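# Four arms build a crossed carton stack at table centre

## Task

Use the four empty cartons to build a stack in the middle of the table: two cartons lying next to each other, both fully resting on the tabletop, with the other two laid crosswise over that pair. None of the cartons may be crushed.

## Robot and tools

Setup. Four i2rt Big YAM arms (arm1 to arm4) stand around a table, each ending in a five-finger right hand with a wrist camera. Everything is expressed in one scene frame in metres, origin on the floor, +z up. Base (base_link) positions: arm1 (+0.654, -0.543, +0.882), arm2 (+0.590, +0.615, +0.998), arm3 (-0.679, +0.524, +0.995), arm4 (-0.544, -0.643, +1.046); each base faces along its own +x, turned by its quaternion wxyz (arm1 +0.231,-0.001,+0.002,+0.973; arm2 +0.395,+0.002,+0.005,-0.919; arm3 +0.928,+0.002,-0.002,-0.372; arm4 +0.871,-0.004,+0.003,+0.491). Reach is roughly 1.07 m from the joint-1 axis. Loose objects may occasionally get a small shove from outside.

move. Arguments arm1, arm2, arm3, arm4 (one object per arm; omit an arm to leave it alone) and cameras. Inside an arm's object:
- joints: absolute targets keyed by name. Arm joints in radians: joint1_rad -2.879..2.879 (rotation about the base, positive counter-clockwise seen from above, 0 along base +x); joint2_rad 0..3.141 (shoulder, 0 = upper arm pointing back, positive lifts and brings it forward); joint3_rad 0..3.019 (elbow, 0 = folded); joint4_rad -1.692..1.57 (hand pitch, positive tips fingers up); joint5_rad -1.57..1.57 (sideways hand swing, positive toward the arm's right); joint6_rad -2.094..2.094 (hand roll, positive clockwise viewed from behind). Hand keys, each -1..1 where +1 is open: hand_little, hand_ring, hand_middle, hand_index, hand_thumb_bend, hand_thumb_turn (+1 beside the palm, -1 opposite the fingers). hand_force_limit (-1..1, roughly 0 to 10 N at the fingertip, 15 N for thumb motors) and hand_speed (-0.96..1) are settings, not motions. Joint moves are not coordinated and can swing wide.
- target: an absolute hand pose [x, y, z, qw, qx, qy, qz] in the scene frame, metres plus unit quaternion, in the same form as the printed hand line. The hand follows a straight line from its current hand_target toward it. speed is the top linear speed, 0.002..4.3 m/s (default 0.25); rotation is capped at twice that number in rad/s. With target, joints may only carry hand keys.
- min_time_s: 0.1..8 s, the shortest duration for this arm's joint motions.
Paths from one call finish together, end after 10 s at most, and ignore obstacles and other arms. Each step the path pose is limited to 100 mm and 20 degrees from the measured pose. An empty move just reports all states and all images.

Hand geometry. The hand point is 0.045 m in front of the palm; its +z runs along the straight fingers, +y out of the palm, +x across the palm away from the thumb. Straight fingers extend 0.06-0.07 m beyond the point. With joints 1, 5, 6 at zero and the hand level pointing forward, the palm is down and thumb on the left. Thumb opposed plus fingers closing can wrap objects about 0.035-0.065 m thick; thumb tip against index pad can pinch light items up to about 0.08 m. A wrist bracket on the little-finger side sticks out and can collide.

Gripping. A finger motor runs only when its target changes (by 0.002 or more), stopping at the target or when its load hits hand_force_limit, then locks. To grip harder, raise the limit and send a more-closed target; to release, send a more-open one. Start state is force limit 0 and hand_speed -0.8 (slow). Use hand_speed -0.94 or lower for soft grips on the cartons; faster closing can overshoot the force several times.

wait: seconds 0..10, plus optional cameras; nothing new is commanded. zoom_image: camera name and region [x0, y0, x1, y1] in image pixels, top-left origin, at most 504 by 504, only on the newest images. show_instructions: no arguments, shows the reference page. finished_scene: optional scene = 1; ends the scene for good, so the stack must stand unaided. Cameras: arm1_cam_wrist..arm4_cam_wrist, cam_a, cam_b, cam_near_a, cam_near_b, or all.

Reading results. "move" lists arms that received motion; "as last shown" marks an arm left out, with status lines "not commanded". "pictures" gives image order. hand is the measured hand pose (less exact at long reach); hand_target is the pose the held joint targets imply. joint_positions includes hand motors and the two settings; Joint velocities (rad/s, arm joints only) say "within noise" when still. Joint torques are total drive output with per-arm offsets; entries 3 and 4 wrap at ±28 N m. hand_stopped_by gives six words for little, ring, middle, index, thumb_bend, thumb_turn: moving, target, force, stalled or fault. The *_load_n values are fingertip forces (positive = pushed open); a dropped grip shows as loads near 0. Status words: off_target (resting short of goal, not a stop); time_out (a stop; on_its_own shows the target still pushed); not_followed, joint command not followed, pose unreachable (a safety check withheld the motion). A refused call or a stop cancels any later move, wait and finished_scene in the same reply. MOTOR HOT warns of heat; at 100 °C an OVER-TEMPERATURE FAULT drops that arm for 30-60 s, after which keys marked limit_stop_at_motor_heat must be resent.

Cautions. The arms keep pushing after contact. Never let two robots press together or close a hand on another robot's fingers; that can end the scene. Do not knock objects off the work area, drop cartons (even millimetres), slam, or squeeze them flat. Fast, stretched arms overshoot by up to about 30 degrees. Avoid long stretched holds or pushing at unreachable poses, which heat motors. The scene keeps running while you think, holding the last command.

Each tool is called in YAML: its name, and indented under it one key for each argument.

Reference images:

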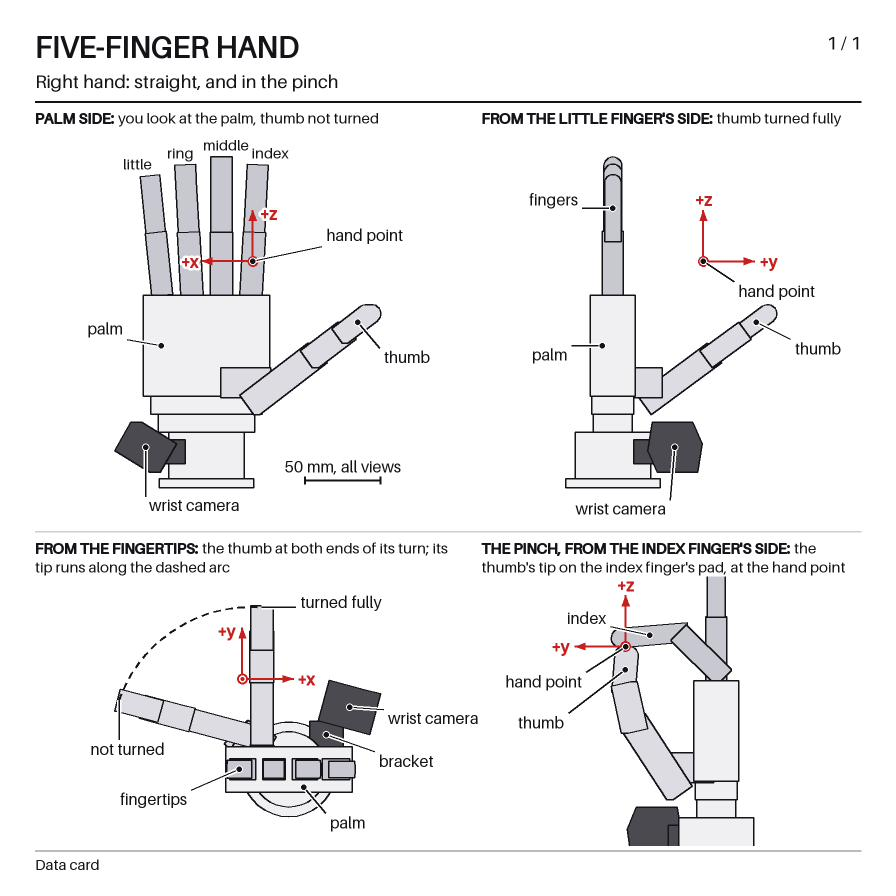

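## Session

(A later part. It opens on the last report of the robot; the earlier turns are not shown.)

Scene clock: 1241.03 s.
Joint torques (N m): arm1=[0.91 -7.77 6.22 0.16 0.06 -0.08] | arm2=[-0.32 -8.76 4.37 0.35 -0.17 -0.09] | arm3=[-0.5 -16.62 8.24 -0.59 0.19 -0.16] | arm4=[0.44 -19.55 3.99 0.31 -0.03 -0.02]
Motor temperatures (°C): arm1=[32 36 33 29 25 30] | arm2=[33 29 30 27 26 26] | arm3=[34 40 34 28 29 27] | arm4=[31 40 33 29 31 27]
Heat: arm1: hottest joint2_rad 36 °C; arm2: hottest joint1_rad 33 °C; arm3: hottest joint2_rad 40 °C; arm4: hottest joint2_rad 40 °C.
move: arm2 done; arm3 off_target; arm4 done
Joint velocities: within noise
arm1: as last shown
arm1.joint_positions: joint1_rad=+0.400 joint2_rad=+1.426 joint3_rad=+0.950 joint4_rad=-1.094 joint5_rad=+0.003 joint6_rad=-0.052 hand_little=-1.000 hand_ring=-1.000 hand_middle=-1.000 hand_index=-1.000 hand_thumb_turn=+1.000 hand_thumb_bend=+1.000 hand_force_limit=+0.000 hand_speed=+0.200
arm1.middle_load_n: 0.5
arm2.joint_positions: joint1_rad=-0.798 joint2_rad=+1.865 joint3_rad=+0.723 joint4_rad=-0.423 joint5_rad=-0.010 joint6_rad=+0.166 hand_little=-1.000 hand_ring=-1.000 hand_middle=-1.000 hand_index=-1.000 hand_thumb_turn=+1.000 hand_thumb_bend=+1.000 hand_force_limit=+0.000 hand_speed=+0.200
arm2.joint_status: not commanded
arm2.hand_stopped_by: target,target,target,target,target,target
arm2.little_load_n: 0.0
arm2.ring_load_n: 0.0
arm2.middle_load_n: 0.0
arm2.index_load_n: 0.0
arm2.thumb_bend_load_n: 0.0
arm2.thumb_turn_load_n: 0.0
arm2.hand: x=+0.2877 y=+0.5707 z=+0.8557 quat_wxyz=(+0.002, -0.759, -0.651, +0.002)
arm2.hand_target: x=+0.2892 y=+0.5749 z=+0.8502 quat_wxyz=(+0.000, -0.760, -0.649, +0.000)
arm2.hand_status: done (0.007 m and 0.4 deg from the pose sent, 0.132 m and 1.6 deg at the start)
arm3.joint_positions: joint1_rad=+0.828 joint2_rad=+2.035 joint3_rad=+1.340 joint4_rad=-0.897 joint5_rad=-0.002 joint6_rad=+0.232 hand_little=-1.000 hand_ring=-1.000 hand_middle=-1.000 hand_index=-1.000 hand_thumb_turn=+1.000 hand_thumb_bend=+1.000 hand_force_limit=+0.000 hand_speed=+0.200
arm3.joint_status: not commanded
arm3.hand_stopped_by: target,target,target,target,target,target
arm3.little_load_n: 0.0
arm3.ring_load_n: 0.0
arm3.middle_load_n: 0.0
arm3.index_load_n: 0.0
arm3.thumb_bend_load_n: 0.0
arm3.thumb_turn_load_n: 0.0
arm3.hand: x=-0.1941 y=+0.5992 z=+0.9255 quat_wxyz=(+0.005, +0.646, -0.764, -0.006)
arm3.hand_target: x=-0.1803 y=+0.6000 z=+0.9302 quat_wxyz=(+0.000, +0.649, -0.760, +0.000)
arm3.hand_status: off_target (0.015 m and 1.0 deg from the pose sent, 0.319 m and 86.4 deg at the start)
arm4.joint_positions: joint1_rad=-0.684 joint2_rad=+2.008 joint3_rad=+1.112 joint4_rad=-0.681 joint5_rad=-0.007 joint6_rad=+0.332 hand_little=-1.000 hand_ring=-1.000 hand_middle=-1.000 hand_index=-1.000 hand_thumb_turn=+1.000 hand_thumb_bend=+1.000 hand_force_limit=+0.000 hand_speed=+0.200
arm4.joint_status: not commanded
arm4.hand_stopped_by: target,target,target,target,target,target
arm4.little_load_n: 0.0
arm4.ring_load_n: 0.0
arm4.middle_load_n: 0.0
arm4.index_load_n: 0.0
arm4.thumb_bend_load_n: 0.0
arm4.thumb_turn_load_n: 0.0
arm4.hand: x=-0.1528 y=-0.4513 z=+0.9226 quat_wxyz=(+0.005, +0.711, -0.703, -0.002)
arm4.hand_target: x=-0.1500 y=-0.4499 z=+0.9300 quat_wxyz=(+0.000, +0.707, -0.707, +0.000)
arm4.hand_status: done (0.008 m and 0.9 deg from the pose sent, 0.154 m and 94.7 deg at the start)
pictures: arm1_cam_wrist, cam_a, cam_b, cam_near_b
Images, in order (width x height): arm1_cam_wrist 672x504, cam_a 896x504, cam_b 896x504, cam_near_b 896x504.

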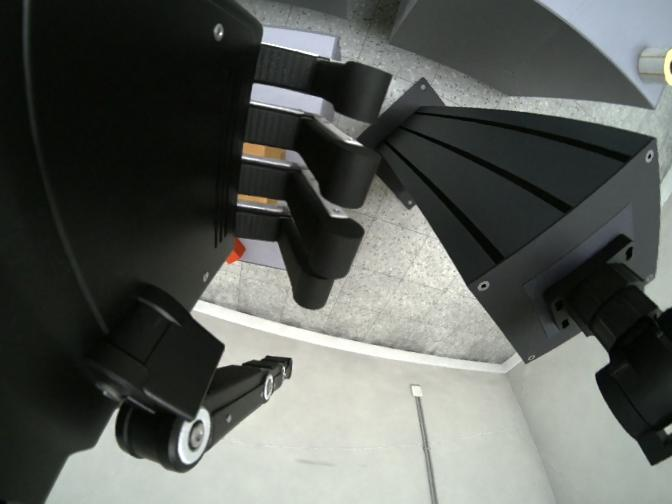

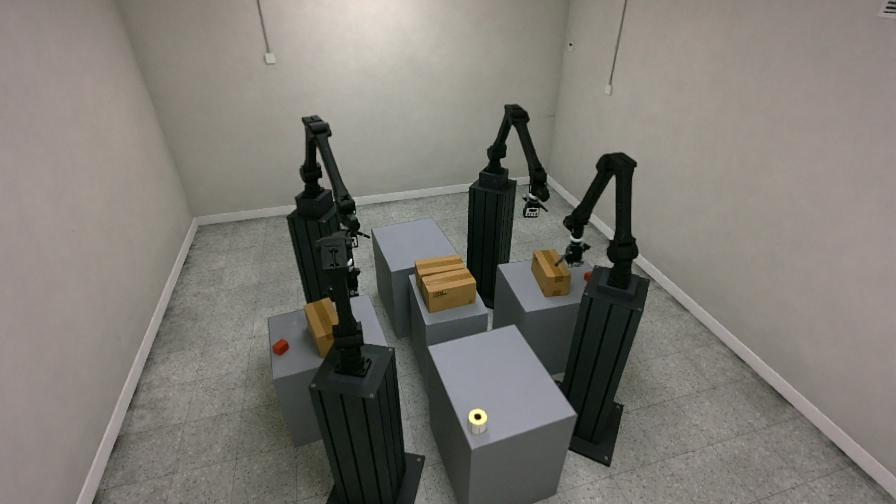

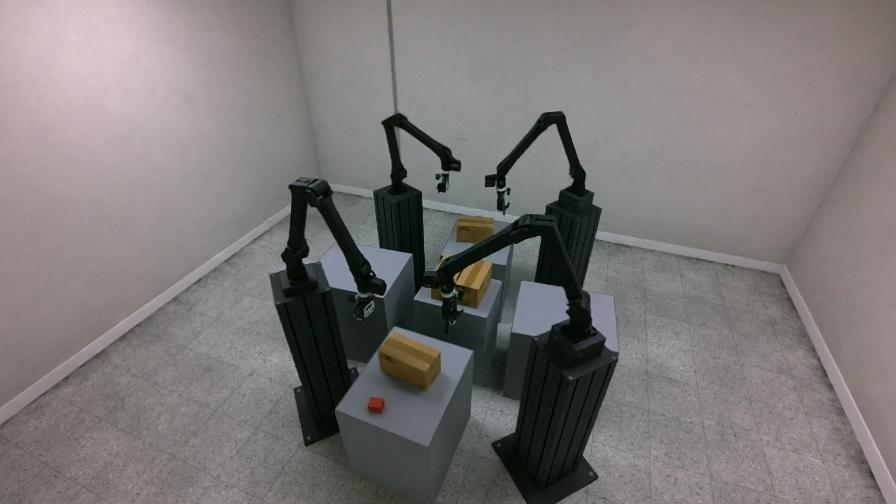

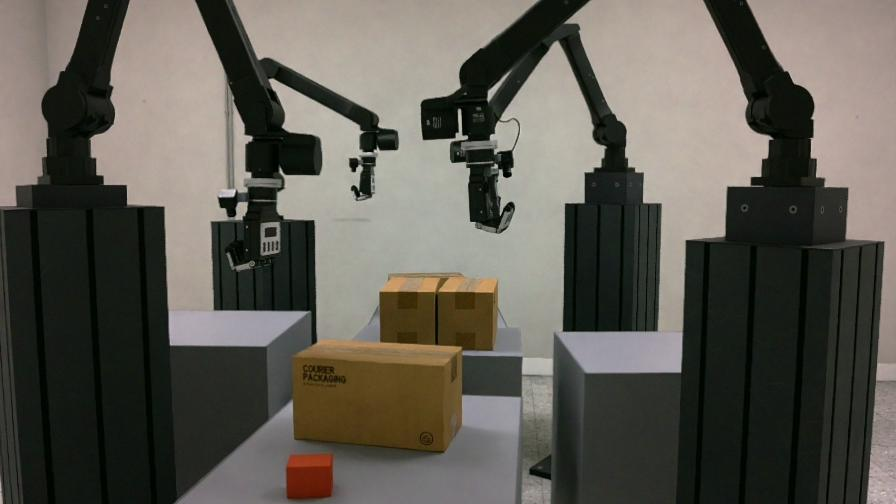

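move:
  arm3: {"target":[-0.225,0.714,0.85,0,0.6494,-0.7604,0],"speed":0.2}
  arm2: {"target":[0.289,0.575,0.75,0,0.7604,0.6494,0],"speed":0.2}
  cameras: ["cam_near_a","cam_near_b","cam_b"]

zoom_image:
  camera: "cam_near_b"
  region: [200, 240, 560, 460]

zoom_image:
  camera: "cam_near_a"
  region: [600, 230, 780, 420]

zoom_image:
  camera: "cam_b"
  region: [320, 220, 520, 420]

Scene clock: 1257.90 s.
Joint torques (N m): arm1=[0.91 -7.88 6.09 0.14 0.07 -0.08] | arm2=[0.5 -10.52 2.66 0.17 -0.11 -0.09] | arm3=[-0.5 -16.44 4.6 0.54 0.09 -0.02] | arm4=[0.56 -19.49 3.89 0.39 -0.05 -0.03]
Motor temperatures (°C): arm1=[32 36 32 29 25 30] | arm2=[32 29 30 27 26 26] | arm3=[34 39 34 28 29 27] | arm4=[31 40 33 28 30 27]
Heat: arm1: hottest joint2_rad 36 °C; arm2: hottest joint1_rad 32 °C; arm3: hottest joint2_rad 39 °C; arm4: hottest joint2_rad 40 °C.
move: arm2 done; arm3 done
Joint velocities: within noise
arm1, arm4: as last shown
arm1.middle_load_n: 0.0
arm2.joint_positions: joint1_rad=-0.798 joint2_rad=+2.178 joint3_rad=+0.764 joint4_rad=-0.160 joint5_rad=-0.010 joint6_rad=+0.166 hand_little=-1.000 hand_ring=-1.000 hand_middle=-1.000 hand_index=-1.000 hand_thumb_turn=+1.000 hand_thumb_bend=+1.000 hand_force_limit=+0.000 hand_speed=+0.200
arm2.joint_status: not commanded
arm2.hand_stopped_by: target,target,target,target,target,target
arm2.little_load_n: 0.0
arm2.ring_load_n: 0.0
arm2.middle_load_n: 0.0
arm2.index_load_n: 0.0
arm2.thumb_bend_load_n: 0.0
arm2.thumb_turn_load_n: 0.0
arm2.hand: x=+0.2924 y=+0.5719 z=+0.7558 quat_wxyz=(-0.001, -0.759, -0.651, -0.002)
arm2.hand_target: x=+0.2890 y=+0.5750 z=+0.7502 quat_wxyz=(+0.000, -0.760, -0.649, +0.000)
arm2.hand_status: done (0.007 m and 0.3 deg from the pose sent, 0.106 m and 0.4 deg at the start)
arm3.joint_positions: joint1_rad=+1.048 joint2_rad=+2.130 joint3_rad=+1.279 joint4_rad=-0.721 joint5_rad=-0.001 joint6_rad=+0.438 hand_little=-1.000 hand_ring=-1.000 hand_middle=-1.000 hand_index=-1.000 hand_thumb_turn=+1.000 hand_thumb_bend=+1.000 hand_force_limit=+0.000 hand_speed=+0.200
arm3.joint_status: not commanded
arm3.hand_stopped_by: target,target,target,target,target,target
arm3.little_load_n: 0.0
arm3.ring_load_n: 0.0
arm3.middle_load_n: 0.0
arm3.index_load_n: 0.0
arm3.thumb_bend_load_n: -0.5
arm3.thumb_turn_load_n: 0.5
arm3.hand: x=-0.2225 y=+0.7128 z=+0.8584 quat_wxyz=(-0.003, +0.651, -0.759, +0.000)
arm3.hand_target: x=-0.2250 y=+0.7139 z=+0.8502 quat_wxyz=(+0.000, +0.649, -0.760, +0.000)
arm3.hand_status: done (0.009 m and 0.4 deg from the pose sent, 0.141 m and 1.0 deg at the start)
arm4.joint_positions: joint1_rad=-0.684 joint2_rad=+2.008 joint3_rad=+1.112 joint4_rad=-0.681 joint5_rad=-0.007 joint6_rad=+0.333 hand_little=-1.000 hand_ring=-1.000 hand_middle=-1.000 hand_index=-1.000 hand_thumb_turn=+1.000 hand_thumb_bend=+1.000 hand_force_limit=+0.000 hand_speed=+0.200
arm4.hand: x=-0.1528 y=-0.4513 z=+0.9225 quat_wxyz=(+0.005, +0.711, -0.703, -0.002)
pictures: cam_b, cam_near_a, cam_near_b
Images, in order (width x height): cam_b 896x504, cam_near_a 896x504, cam_near_b 896x504.

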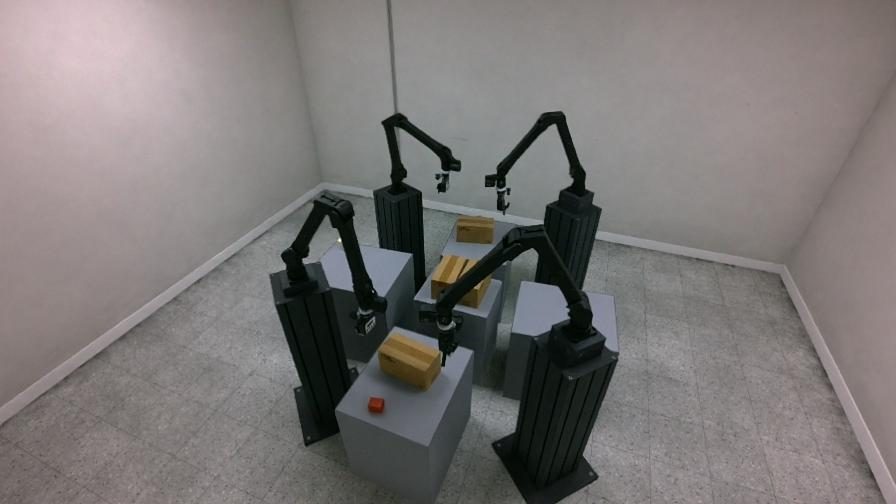

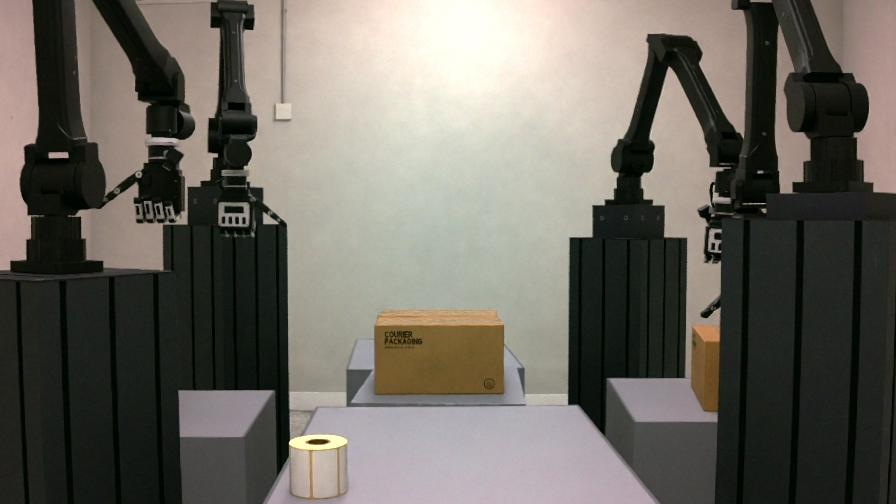

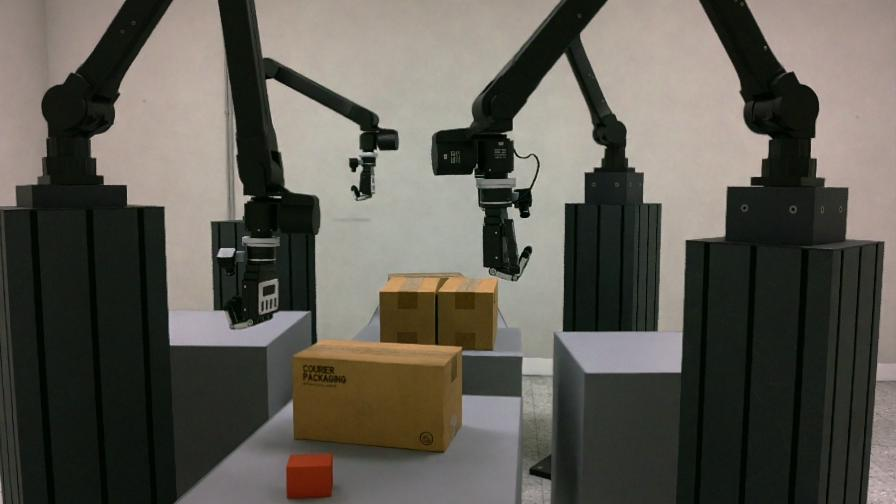

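Scaled by 1.400 from the camera's image (finer frame: 1280x720).

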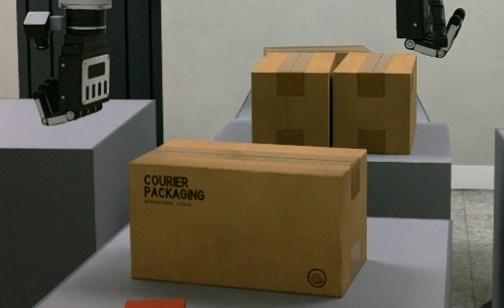

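Scaled by 2.653 from the camera's image (finer frame: 1280x720).

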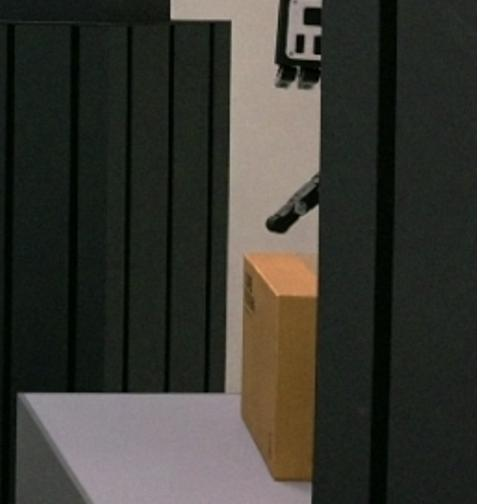

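Scaled by 2.520 from the camera's image (finer frame: 1280x720).

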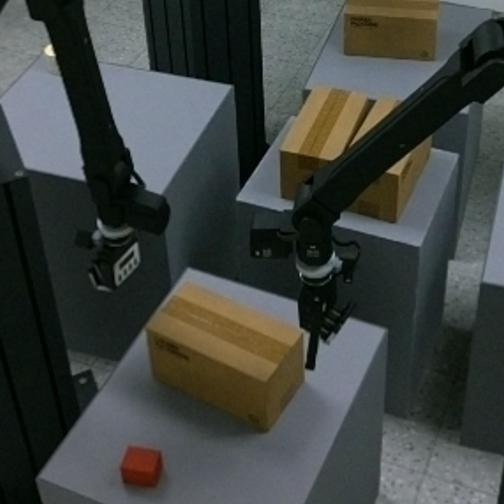

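move:
  arm3: {"target":[-0.222,0.680,0.66,0,0.6494,-0.7604,0],"speed":0.2}
  arm2: {"target":[0.292,0.552,0.65,0,0.7604,0.6494,0],"speed":0.2}
  cameras: ["cam_a","cam_near_a","cam_near_b","cam_b"]

zoom_image:
  camera: "cam_near_b"
  region: [200, 240, 560, 460]

zoom_image:
  camera: "cam_near_a"
  region: [640, 290, 740, 420]

zoom_image:
  camera: "cam_b"
  region: [340, 280, 500, 420]

zoom_image:
  camera: "cam_a"
  region: [490, 220, 630, 330]

Scene clock: 1275.57 s.
Joint torques (N m): arm1=[1.03 -7.65 6.12 0.2 0.08 -0.09] | arm2=[1.38 -11.46 0.2 0.2 -0.14 0] | arm3=[-1.55 -17.61 4.14 0.54 0.12 -0.16] | arm4=[0.67 -19.31 3.99 0.31 0 -0.05]
Motor temperatures (°C): arm1=[32 36 32 29 25 30] | arm2=[32 29 29 27 26 26] | arm3=[34 38 34 28 29 27] | arm4=[31 39 32 28 30 27]
Heat: arm1: hottest joint2_rad 36 °C; arm2: hottest joint1_rad 32 °C; arm3: hottest joint2_rad 38 °C; arm4: hottest joint2_rad 39 °C.
move: arm2 done; arm3 off_target
Joint velocities: within noise
arm1, arm4: as last shown
arm1.index_load_n: 0.5
arm2.joint_positions: joint1_rad=-0.752 joint2_rad=+2.484 joint3_rad=+0.892 joint4_rad=+0.023 joint5_rad=-0.010 joint6_rad=+0.221 hand_little=-1.000 hand_ring=-1.000 hand_middle=-1.000 hand_index=-1.000 hand_thumb_turn=+1.000 hand_thumb_bend=+1.000 hand_force_limit=+0.000 hand_speed=+0.200
arm2.joint_status: not commanded
arm2.hand_stopped_by: target,target,target,target,target,target
arm2.little_load_n: 0.0
arm2.ring_load_n: 0.5
arm2.middle_load_n: 0.0
arm2.index_load_n: 0.0
arm2.thumb_bend_load_n: 0.0
arm2.thumb_turn_load_n: 0.0
arm2.hand: x=+0.2894 y=+0.5563 z=+0.6564 quat_wxyz=(+0.001, -0.762, -0.648, +0.001)
arm2.hand_target: x=+0.2920 y=+0.5521 z=+0.6502 quat_wxyz=(+0.000, -0.760, -0.649, +0.000)
arm2.hand_status: done (0.008 m and 0.3 deg from the pose sent, 0.108 m and 0.3 deg at the start)
arm3.joint_positions: joint1_rad=+0.999 joint2_rad=+2.546 joint3_rad=+1.367 joint4_rad=-0.419 joint5_rad=-0.001 joint6_rad=+0.389 hand_little=-1.000 hand_ring=-1.000 hand_middle=-1.000 hand_index=-1.000 hand_thumb_turn=+1.000 hand_thumb_bend=+1.000 hand_force_limit=+0.000 hand_speed=+0.200
arm3.joint_status: not commanded
arm3.hand_stopped_by: target,target,target,target,target,target
arm3.little_load_n: 0.0
arm3.ring_load_n: 0.0
arm3.middle_load_n: 0.0
arm3.index_load_n: 0.0
arm3.thumb_bend_load_n: 0.0
arm3.thumb_turn_load_n: 0.0
arm3.hand: x=-0.2339 y=+0.6835 z=+0.6650 quat_wxyz=(+0.009, +0.651, -0.759, -0.006)
arm3.hand_target: x=-0.2221 y=+0.6800 z=+0.6602 quat_wxyz=(+0.000, +0.649, -0.760, +0.000)
arm3.hand_status: off_target (0.013 m and 1.2 deg from the pose sent, 0.201 m and 0.4 deg at the start)
pictures: cam_a, cam_b, cam_near_a, cam_near_b
Images, in order (width x height): cam_a 896x504, cam_b 896x504, cam_near_a 896x504, cam_near_b 896x504.

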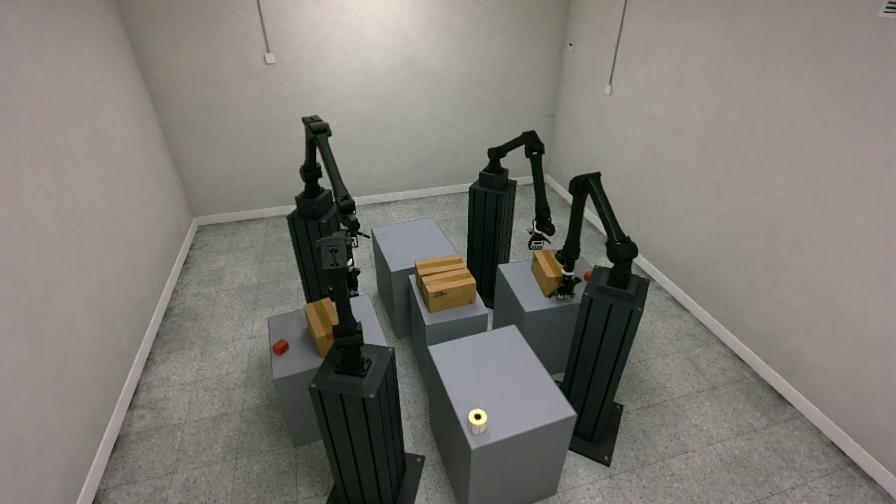

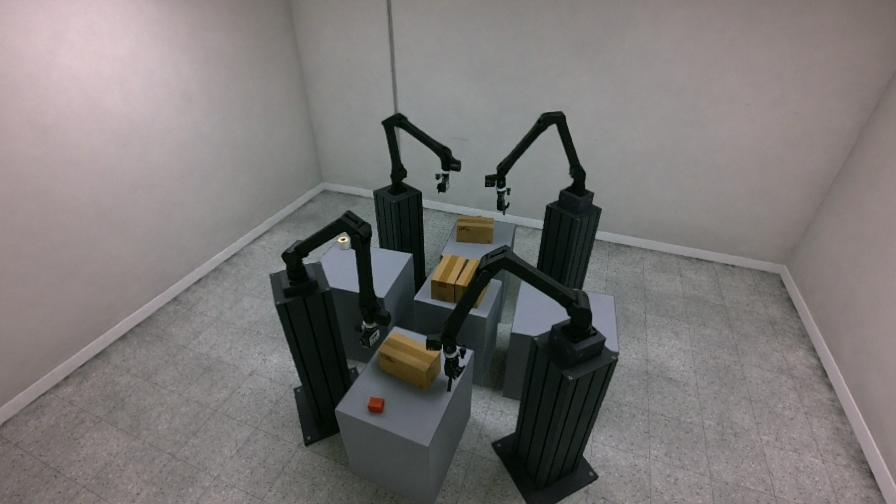

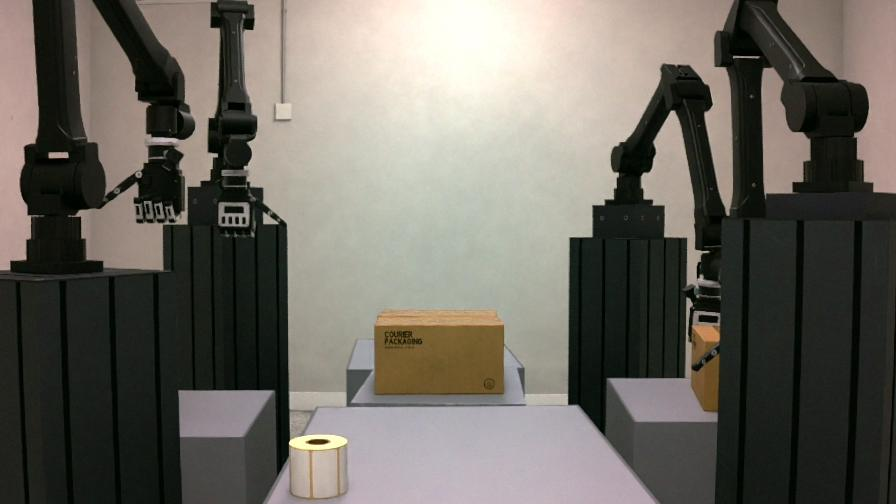

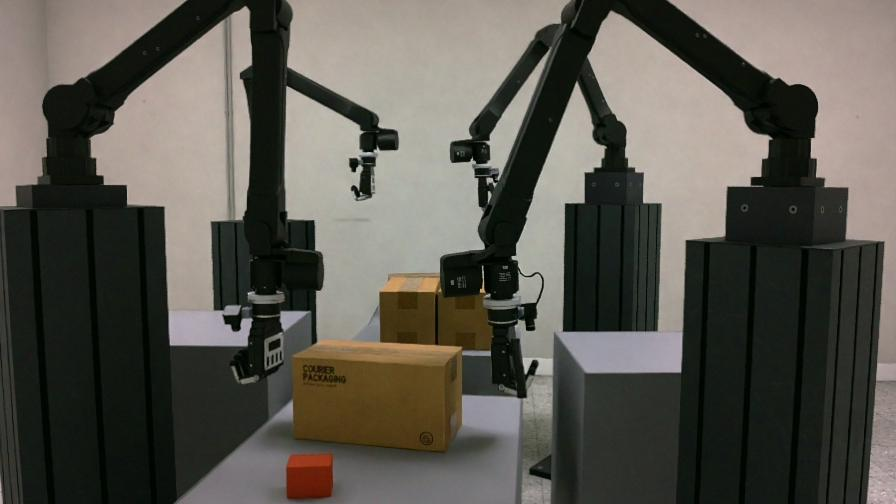

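Scaled by 1.400 from the camera's image (finer frame: 1280x720).

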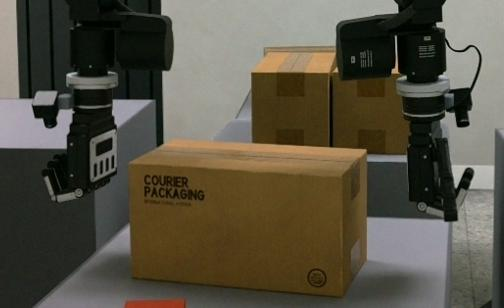

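Scaled by 3.877 from the camera's image (finer frame: 1280x720).

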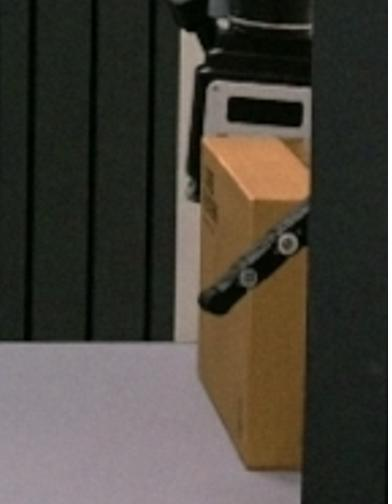

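Scaled by 3.150 from the camera's image (finer frame: 1280x720).

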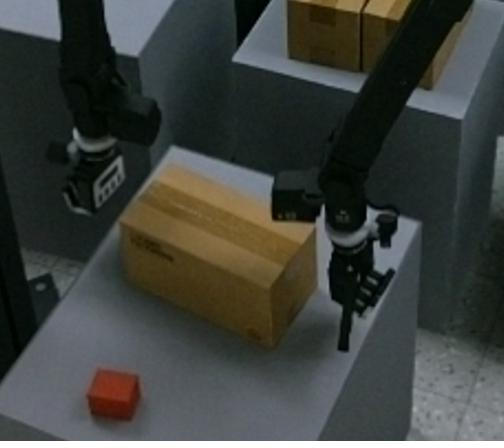

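Scaled by 3.600 from the camera's image (finer frame: 1280x720).

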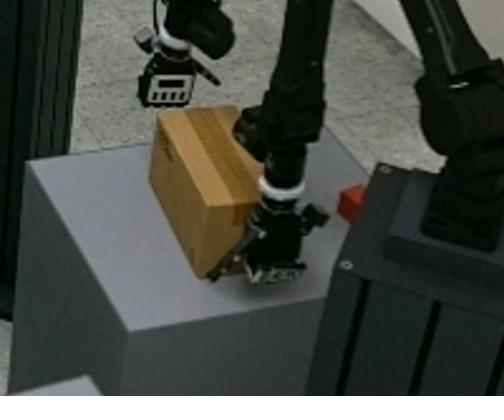

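move:
  arm3: {"target":[-0.195,0.672,0.632,0,0.6494,-0.7604,0],"speed":0.15}
  arm2: {"target":[0.268,0.541,0.630,0,0.7604,0.6494,0],"speed":0.15}
  cameras: ["cam_a","cam_near_a","cam_near_b","cam_b"]

zoom_image:
  camera: "cam_near_b"
  region: [200, 240, 560, 460]

zoom_image:
  camera: "cam_near_a"
  region: [640, 290, 740, 420]

zoom_image:
  camera: "cam_a"
  region: [490, 220, 630, 330]

Scene clock: 1286.10 s.
Joint torques (N m): arm1=[1.03 -7.88 6.11 0.2 0.07 -0.08] | arm2=[2.02 -11.75 0.64 -0.62 -0.07 0.09] | arm3=[-1.49 -18.02 4.6 -0.55 0.12 -0.16] | arm4=[0.79 -19.43 3.97 0.32 -0.02 -0.06]
Motor temperatures (°C): arm1=[32 36 32 29 25 30] | arm2=[32 29 29 27 26 26] | arm3=[34 37 34 28 29 27] | arm4=[31 39 32 28 30 27]
Heat: arm1: hottest joint2_rad 36 °C; arm2: hottest joint1_rad 32 °C; arm3: hottest joint2_rad 37 °C; arm4: hottest joint2_rad 39 °C.
move: arm2 off_target; arm3 done
Joint velocities: within noise
arm1, arm4: as last shown
arm1.index_load_n: 0.0
arm2.joint_positions: joint1_rad=-0.727 joint2_rad=+2.537 joint3_rad=+0.989 joint4_rad=+0.005 joint5_rad=-0.010 joint6_rad=+0.246 hand_little=-1.000 hand_ring=-1.000 hand_middle=-1.000 hand_index=-1.000 hand_thumb_turn=+1.000 hand_thumb_bend=+1.000 hand_force_limit=+0.000 hand_speed=+0.200
arm2.joint_status: not commanded
arm2.hand_stopped_by: target,target,target,target,target,target
arm2.little_load_n: 0.0
arm2.ring_load_n: 0.5
arm2.middle_load_n: 0.0
arm2.index_load_n: 0.0
arm2.thumb_bend_load_n: 0.0
arm2.thumb_turn_load_n: 0.0
arm2.hand: x=+0.2572 y=+0.5448 z=+0.6367 quat_wxyz=(+0.008, -0.762, -0.648, +0.011)
arm2.hand_target: x=+0.2681 y=+0.5413 z=+0.6303 quat_wxyz=(+0.000, -0.760, -0.649, +0.000)
arm2.hand_status: off_target (0.013 m and 1.6 deg from the pose sent, 0.037 m and 0.3 deg at the start)
arm3.joint_positions: joint1_rad=+0.973 joint2_rad=+2.634 joint3_rad=+1.491 joint4_rad=-0.427 joint5_rad=-0.001 joint6_rad=+0.364 hand_little=-1.000 hand_ring=-1.000 hand_middle=-1.000 hand_index=-1.000 hand_thumb_turn=+1.000 hand_thumb_bend=+1.000 hand_force_limit=+0.000 hand_speed=+0.200
arm3.joint_status: not commanded
arm3.hand_stopped_by: target,target,target,target,target,target
arm3.little_load_n: 0.0
arm3.ring_load_n: 0.0
arm3.middle_load_n: 0.0
arm3.index_load_n: 0.0
arm3.thumb_bend_load_n: 0.0
arm3.thumb_turn_load_n: -0.5
arm3.hand: x=-0.1985 y=+0.6775 z=+0.6381 quat_wxyz=(-0.004, +0.651, -0.759, +0.001)
arm3.hand_target: x=-0.1953 y=+0.6720 z=+0.6321 quat_wxyz=(+0.000, +0.649, -0.760, +0.000)
arm3.hand_status: done (0.009 m and 0.5 deg from the pose sent, 0.052 m and 1.2 deg at the start)
arm4.thumb_turn_load_n: -0.5
pictures: cam_a, cam_b, cam_near_a, cam_near_b
Images, in order (width x height): cam_a 896x504, cam_b 896x504, cam_near_a 896x504, cam_near_b 896x504.

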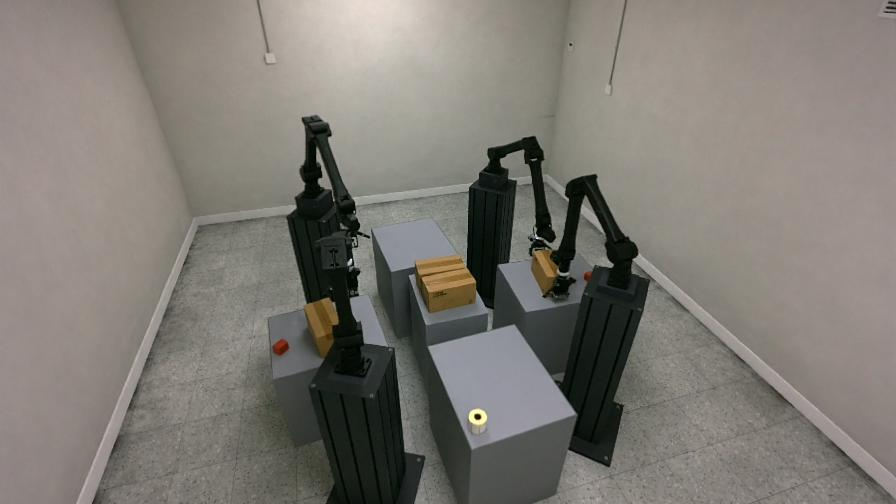

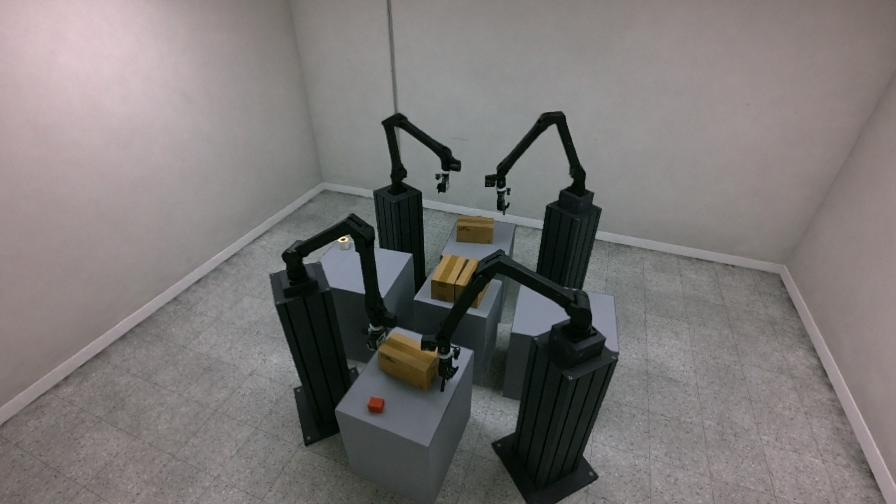

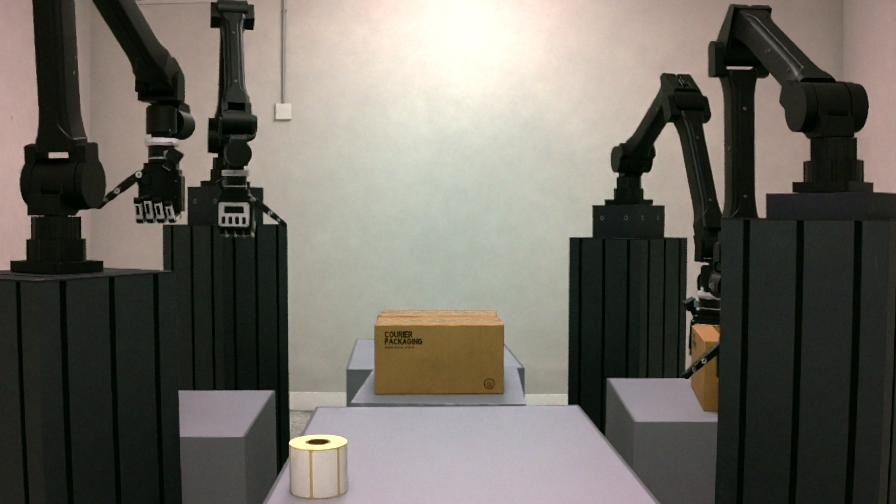

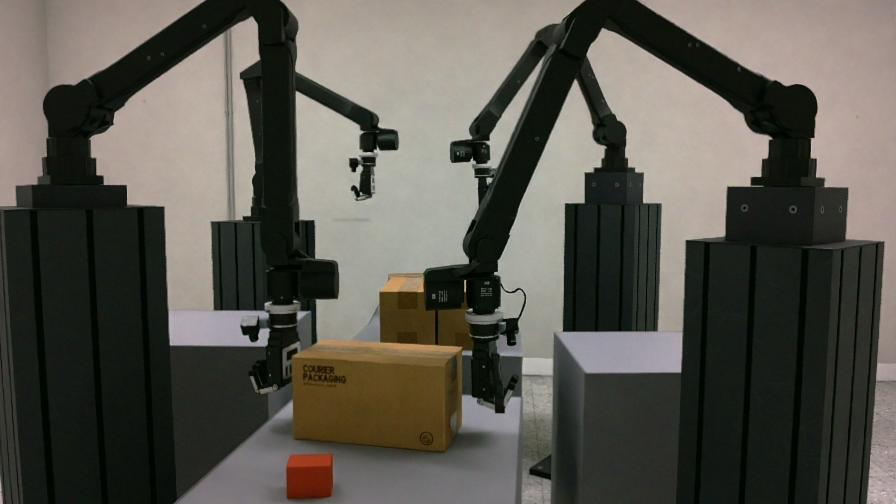

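Scaled by 1.400 from the camera's image (finer frame: 1280x720).

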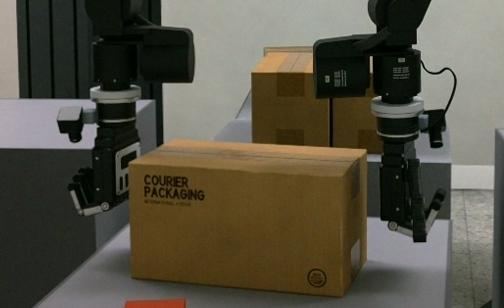

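Scaled by 3.877 from the camera's image (finer frame: 1280x720).

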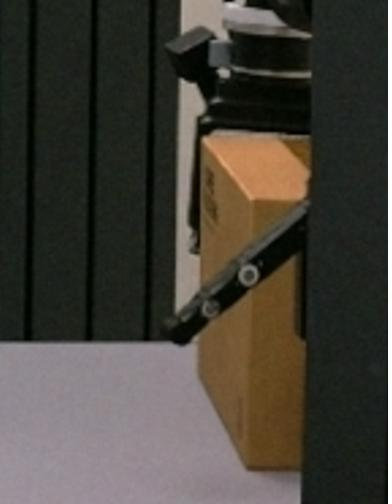

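Scaled by 3.600 from the camera's image (finer frame: 1280x720).

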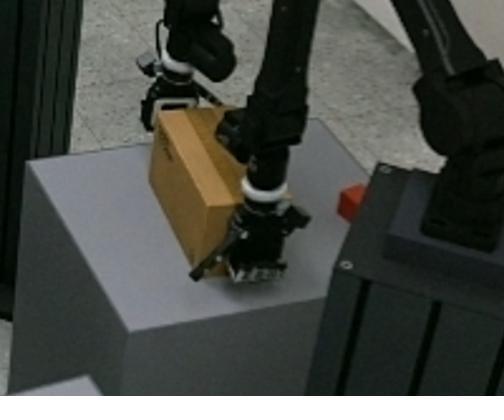

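move:
  arm3: {"target":[-0.170,0.673,0.630,-0.0097,0.6494,-0.7604,0.0114],"speed":0.05}
  arm2: {"target":[0.217,0.5466,0.628,-0.0114,0.7604,0.6494,-0.0097],"speed":0.06}

move:
  arm3: {"target":[-0.1454,0.669,0.632,-0.0195,0.6494,-0.7604,0.0228],"speed":0.05}
  arm2: {"target":[0.1924,0.5505,0.630,-0.0228,0.7604,0.6494,-0.0195],"speed":0.05}
  cameras: ["cam_a","cam_near_a","cam_near_b"]

zoom_image:
  camera: "cam_near_b"
  region: [200, 240, 560, 460]

zoom_image:
  camera: "cam_near_a"
  region: [640, 290, 740, 420]

zoom_image:
  camera: "cam_a"
  region: [490, 220, 630, 330]

Scene clock: 1297.37 s.
Joint torques (N m): arm1=[0.85 -7.94 6.13 0.21 0.08 -0.08] | arm2=[-0.15 -12.34 2.59 -0.58 0.04 -0.13] | arm3=[-1.73 -18.43 5.15 -0.44 0.2 -0.16] | arm4=[0.5 -19.37 3.97 0.28 0 -0.04]
Motor temperatures (°C): arm1=[32 36 32 29 25 30] | arm2=[32 29 29 27 26 26] | arm3=[34 37 34 28 29 27] | arm4=[30 39 32 28 30 27]
Heat: arm1: hottest joint2_rad 36 °C; arm2: hottest joint1_rad 32 °C; arm3: hottest joint2_rad 37 °C; arm4: hottest joint2_rad 39 °C.
move: arm2 done; arm3 off_target
Joint velocities: within noise
arm1, arm4: as last shown
arm1.thumb_bend_load_n: -0.5
arm2.joint_positions: joint1_rad=-0.727 joint2_rad=+2.545 joint3_rad=+1.097 joint4_rad=-0.076 joint5_rad=-0.007 joint6_rad=+0.243 hand_little=-1.000 hand_ring=-1.000 hand_middle=-1.000 hand_index=-1.000 hand_thumb_turn=+1.000 hand_thumb_bend=+1.000 hand_force_limit=+0.000 hand_speed=+0.200
arm2.joint_status: not commanded
arm2.hand_stopped_by: target,target,target,target,target,target
arm2.little_load_n: 0.0
arm2.ring_load_n: 0.0
arm2.middle_load_n: 0.0
arm2.index_load_n: 0.0
arm2.thumb_bend_load_n: 0.0
arm2.thumb_turn_load_n: 0.0
arm2.hand: x=+0.2132 y=+0.5418 z=+0.6357 quat_wxyz=(+0.015, -0.760, -0.649, +0.018)
arm2.hand_target: x=+0.2172 y=+0.5465 z=+0.6282 quat_wxyz=(+0.011, -0.760, -0.649, +0.010)
arm2.hand_status: done (0.010 m and 1.0 deg from the pose sent, 0.041 m and 0.4 deg at the start)
arm3.joint_positions: joint1_rad=+0.972 joint2_rad=+2.651 joint3_rad=+1.552 joint4_rad=-0.442 joint5_rad=+0.007 joint6_rad=+0.361 hand_little=-1.000 hand_ring=-1.000 hand_middle=-1.000 hand_index=-1.000 hand_thumb_turn=+1.000 hand_thumb_bend=+1.000 hand_force_limit=+0.000 hand_speed=+0.200
arm3.joint_status: not commanded
arm3.hand_stopped_by: target,target,target,target,target,target
arm3.little_load_n: 0.0
arm3.ring_load_n: 0.0
arm3.middle_load_n: 0.0
arm3.index_load_n: 0.0
arm3.thumb_bend_load_n: 0.0
arm3.thumb_turn_load_n: 0.0
arm3.hand: x=-0.1736 y=+0.6808 z=+0.6379 quat_wxyz=(-0.015, +0.652, -0.758, +0.012)
arm3.hand_target: x=-0.1703 y=+0.6731 z=+0.6301 quat_wxyz=(-0.010, +0.649, -0.760, +0.011)
arm3.hand_status: off_target (0.012 m and 0.7 deg from the pose sent, 0.030 m and 1.4 deg at the start)
arm4.ring_load_n: 0.5
arm4.thumb_turn_load_n: 0.0
pictures: none

Scene clock: 1298.37 s.
Joint torques (N m): arm1=[1.08 -7.77 6.13 0.23 0.07 -0.09] | arm2=[-0.38 -13.33 4.83 0.08 0.19 -0.2] | arm3=[-2.26 -19.14 6.56 0.08 0.33 -0.12] | arm4=[0.79 -19.55 4.03 0.46 0 -0.05]
Motor temperatures (°C): arm1=[32 36 32 29 25 30] | arm2=[32 29 29 27 26 26] | arm3=[34 37 34 28 29 27] | arm4=[30 39 32 28 30 27]
Heat: arm1: hottest joint2_rad 36 °C; arm2: hottest joint1_rad 32 °C; arm3: hottest joint2_rad 37 °C; arm4: hottest joint2_rad 39 °C.
move: arm2 off_target; arm3 off_target
Joint velocities: within noise
arm1, arm4: as last shown
arm1.thumb_bend_load_n: 0.0
arm2.joint_positions: joint1_rad=-0.729 joint2_rad=+2.548 joint3_rad=+1.116 joint4_rad=-0.102 joint5_rad=-0.003 joint6_rad=+0.241 hand_little=-1.000 hand_ring=-1.000 hand_middle=-1.000 hand_index=-1.000 hand_thumb_turn=+1.000 hand_thumb_bend=+1.000 hand_force_limit=+0.000 hand_speed=+0.200
arm2.joint_status: not commanded
arm2.hand_stopped_by: target,target,target,target,target,target
arm2.little_load_n: 0.0
arm2.ring_load_n: 0.0
arm2.middle_load_n: 0.0
arm2.index_load_n: 0.0
arm2.thumb_bend_load_n: 0.0
arm2.thumb_turn_load_n: 0.0
arm2.hand: x=+0.2098 y=+0.5432 z=+0.6356 quat_wxyz=(+0.014, -0.761, -0.649, +0.012)
arm2.hand_target: x=+0.1926 y=+0.5507 z=+0.6307 quat_wxyz=(+0.023, -0.760, -0.649, +0.019)
arm2.hand_status: off_target (0.020 m and 1.4 deg from the pose sent, 0.023 m and 0.9 deg at the start)
arm3.joint_positions: joint1_rad=+0.968 joint2_rad=+2.669 joint3_rad=+1.584 joint4_rad=-0.468 joint5_rad=+0.015 joint6_rad=+0.344 hand_little=-1.000 hand_ring=-1.000 hand_middle=-1.000 hand_index=-1.000 hand_thumb_turn=+1.000 hand_thumb_bend=+1.000 hand_force_limit=+0.000 hand_speed=+0.200
arm3.joint_status: not commanded
arm3.hand_stopped_by: target,target,target,target,target,target
arm3.little_load_n: 0.0
arm3.ring_load_n: 0.0
arm3.middle_load_n: 0.0
arm3.index_load_n: 0.0
arm3.thumb_bend_load_n: 0.0
arm3.thumb_turn_load_n: 0.0
arm3.hand: x=-0.1700 y=+0.6769 z=+0.6337 quat_wxyz=(-0.008, +0.656, -0.755, +0.012)
arm3.hand_target: x=-0.1461 y=+0.6687 z=+0.6330 quat_wxyz=(-0.020, +0.649, -0.760, +0.023)
arm3.hand_status: off_target (0.026 m and 2.1 deg from the pose sent, 0.031 m and 1.4 deg at the start)
arm4.ring_load_n: 0.0
Images, in order (width x height): cam_a 896x504, cam_near_a 896x504, cam_near_b 896x504.

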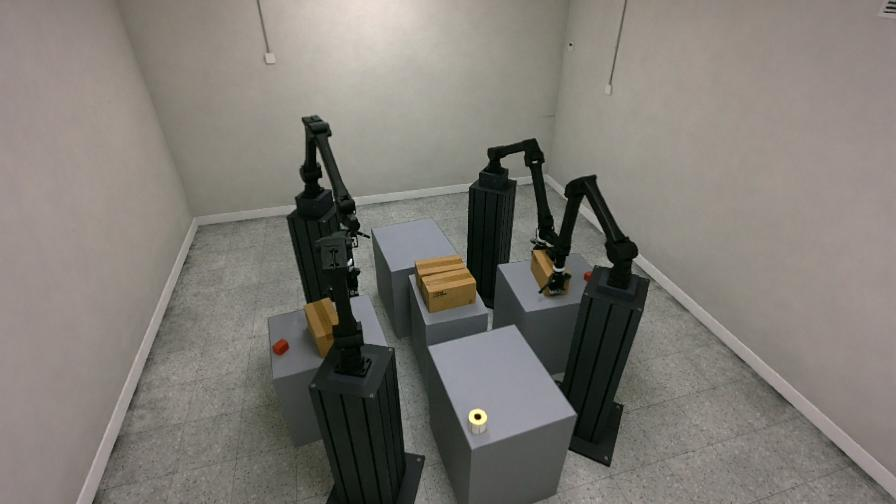

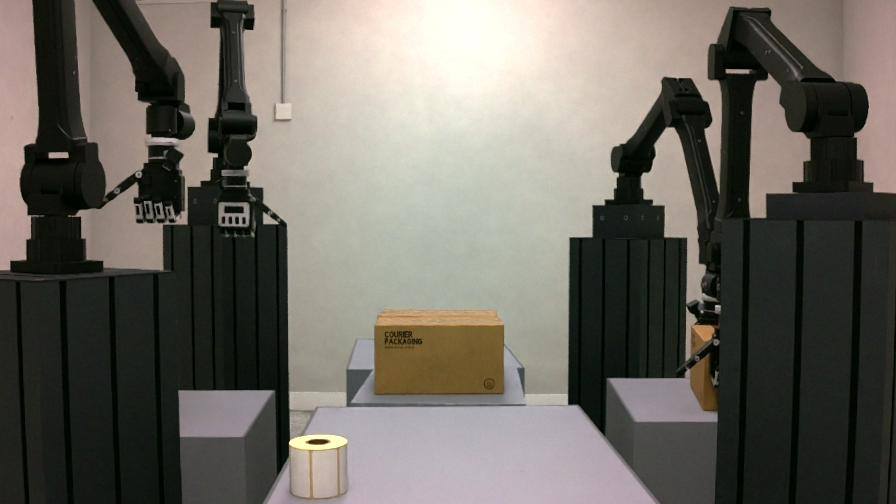

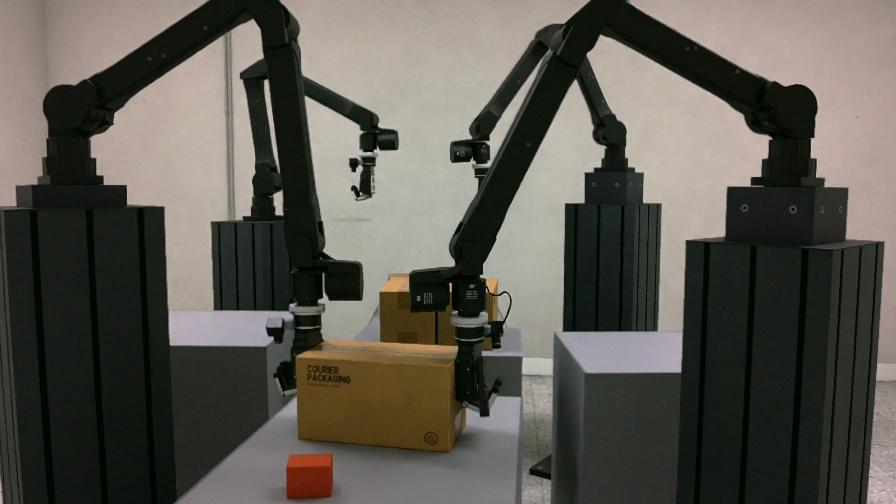

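Scaled by 1.400 from the camera's image (finer frame: 1280x720).

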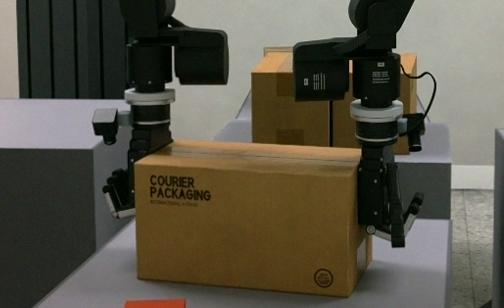

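Scaled by 3.877 from the camera's image (finer frame: 1280x720).

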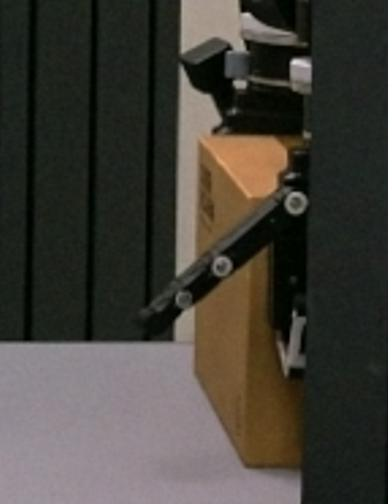

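Scaled by 3.600 from the camera's image (finer frame: 1280x720).

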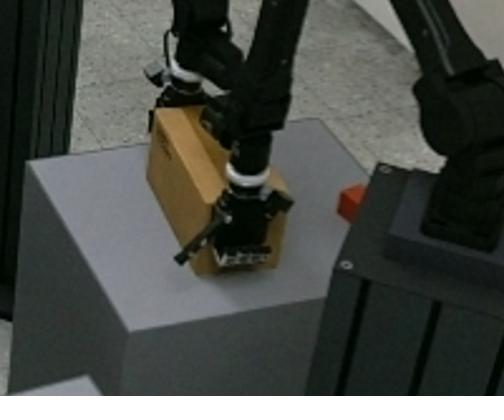

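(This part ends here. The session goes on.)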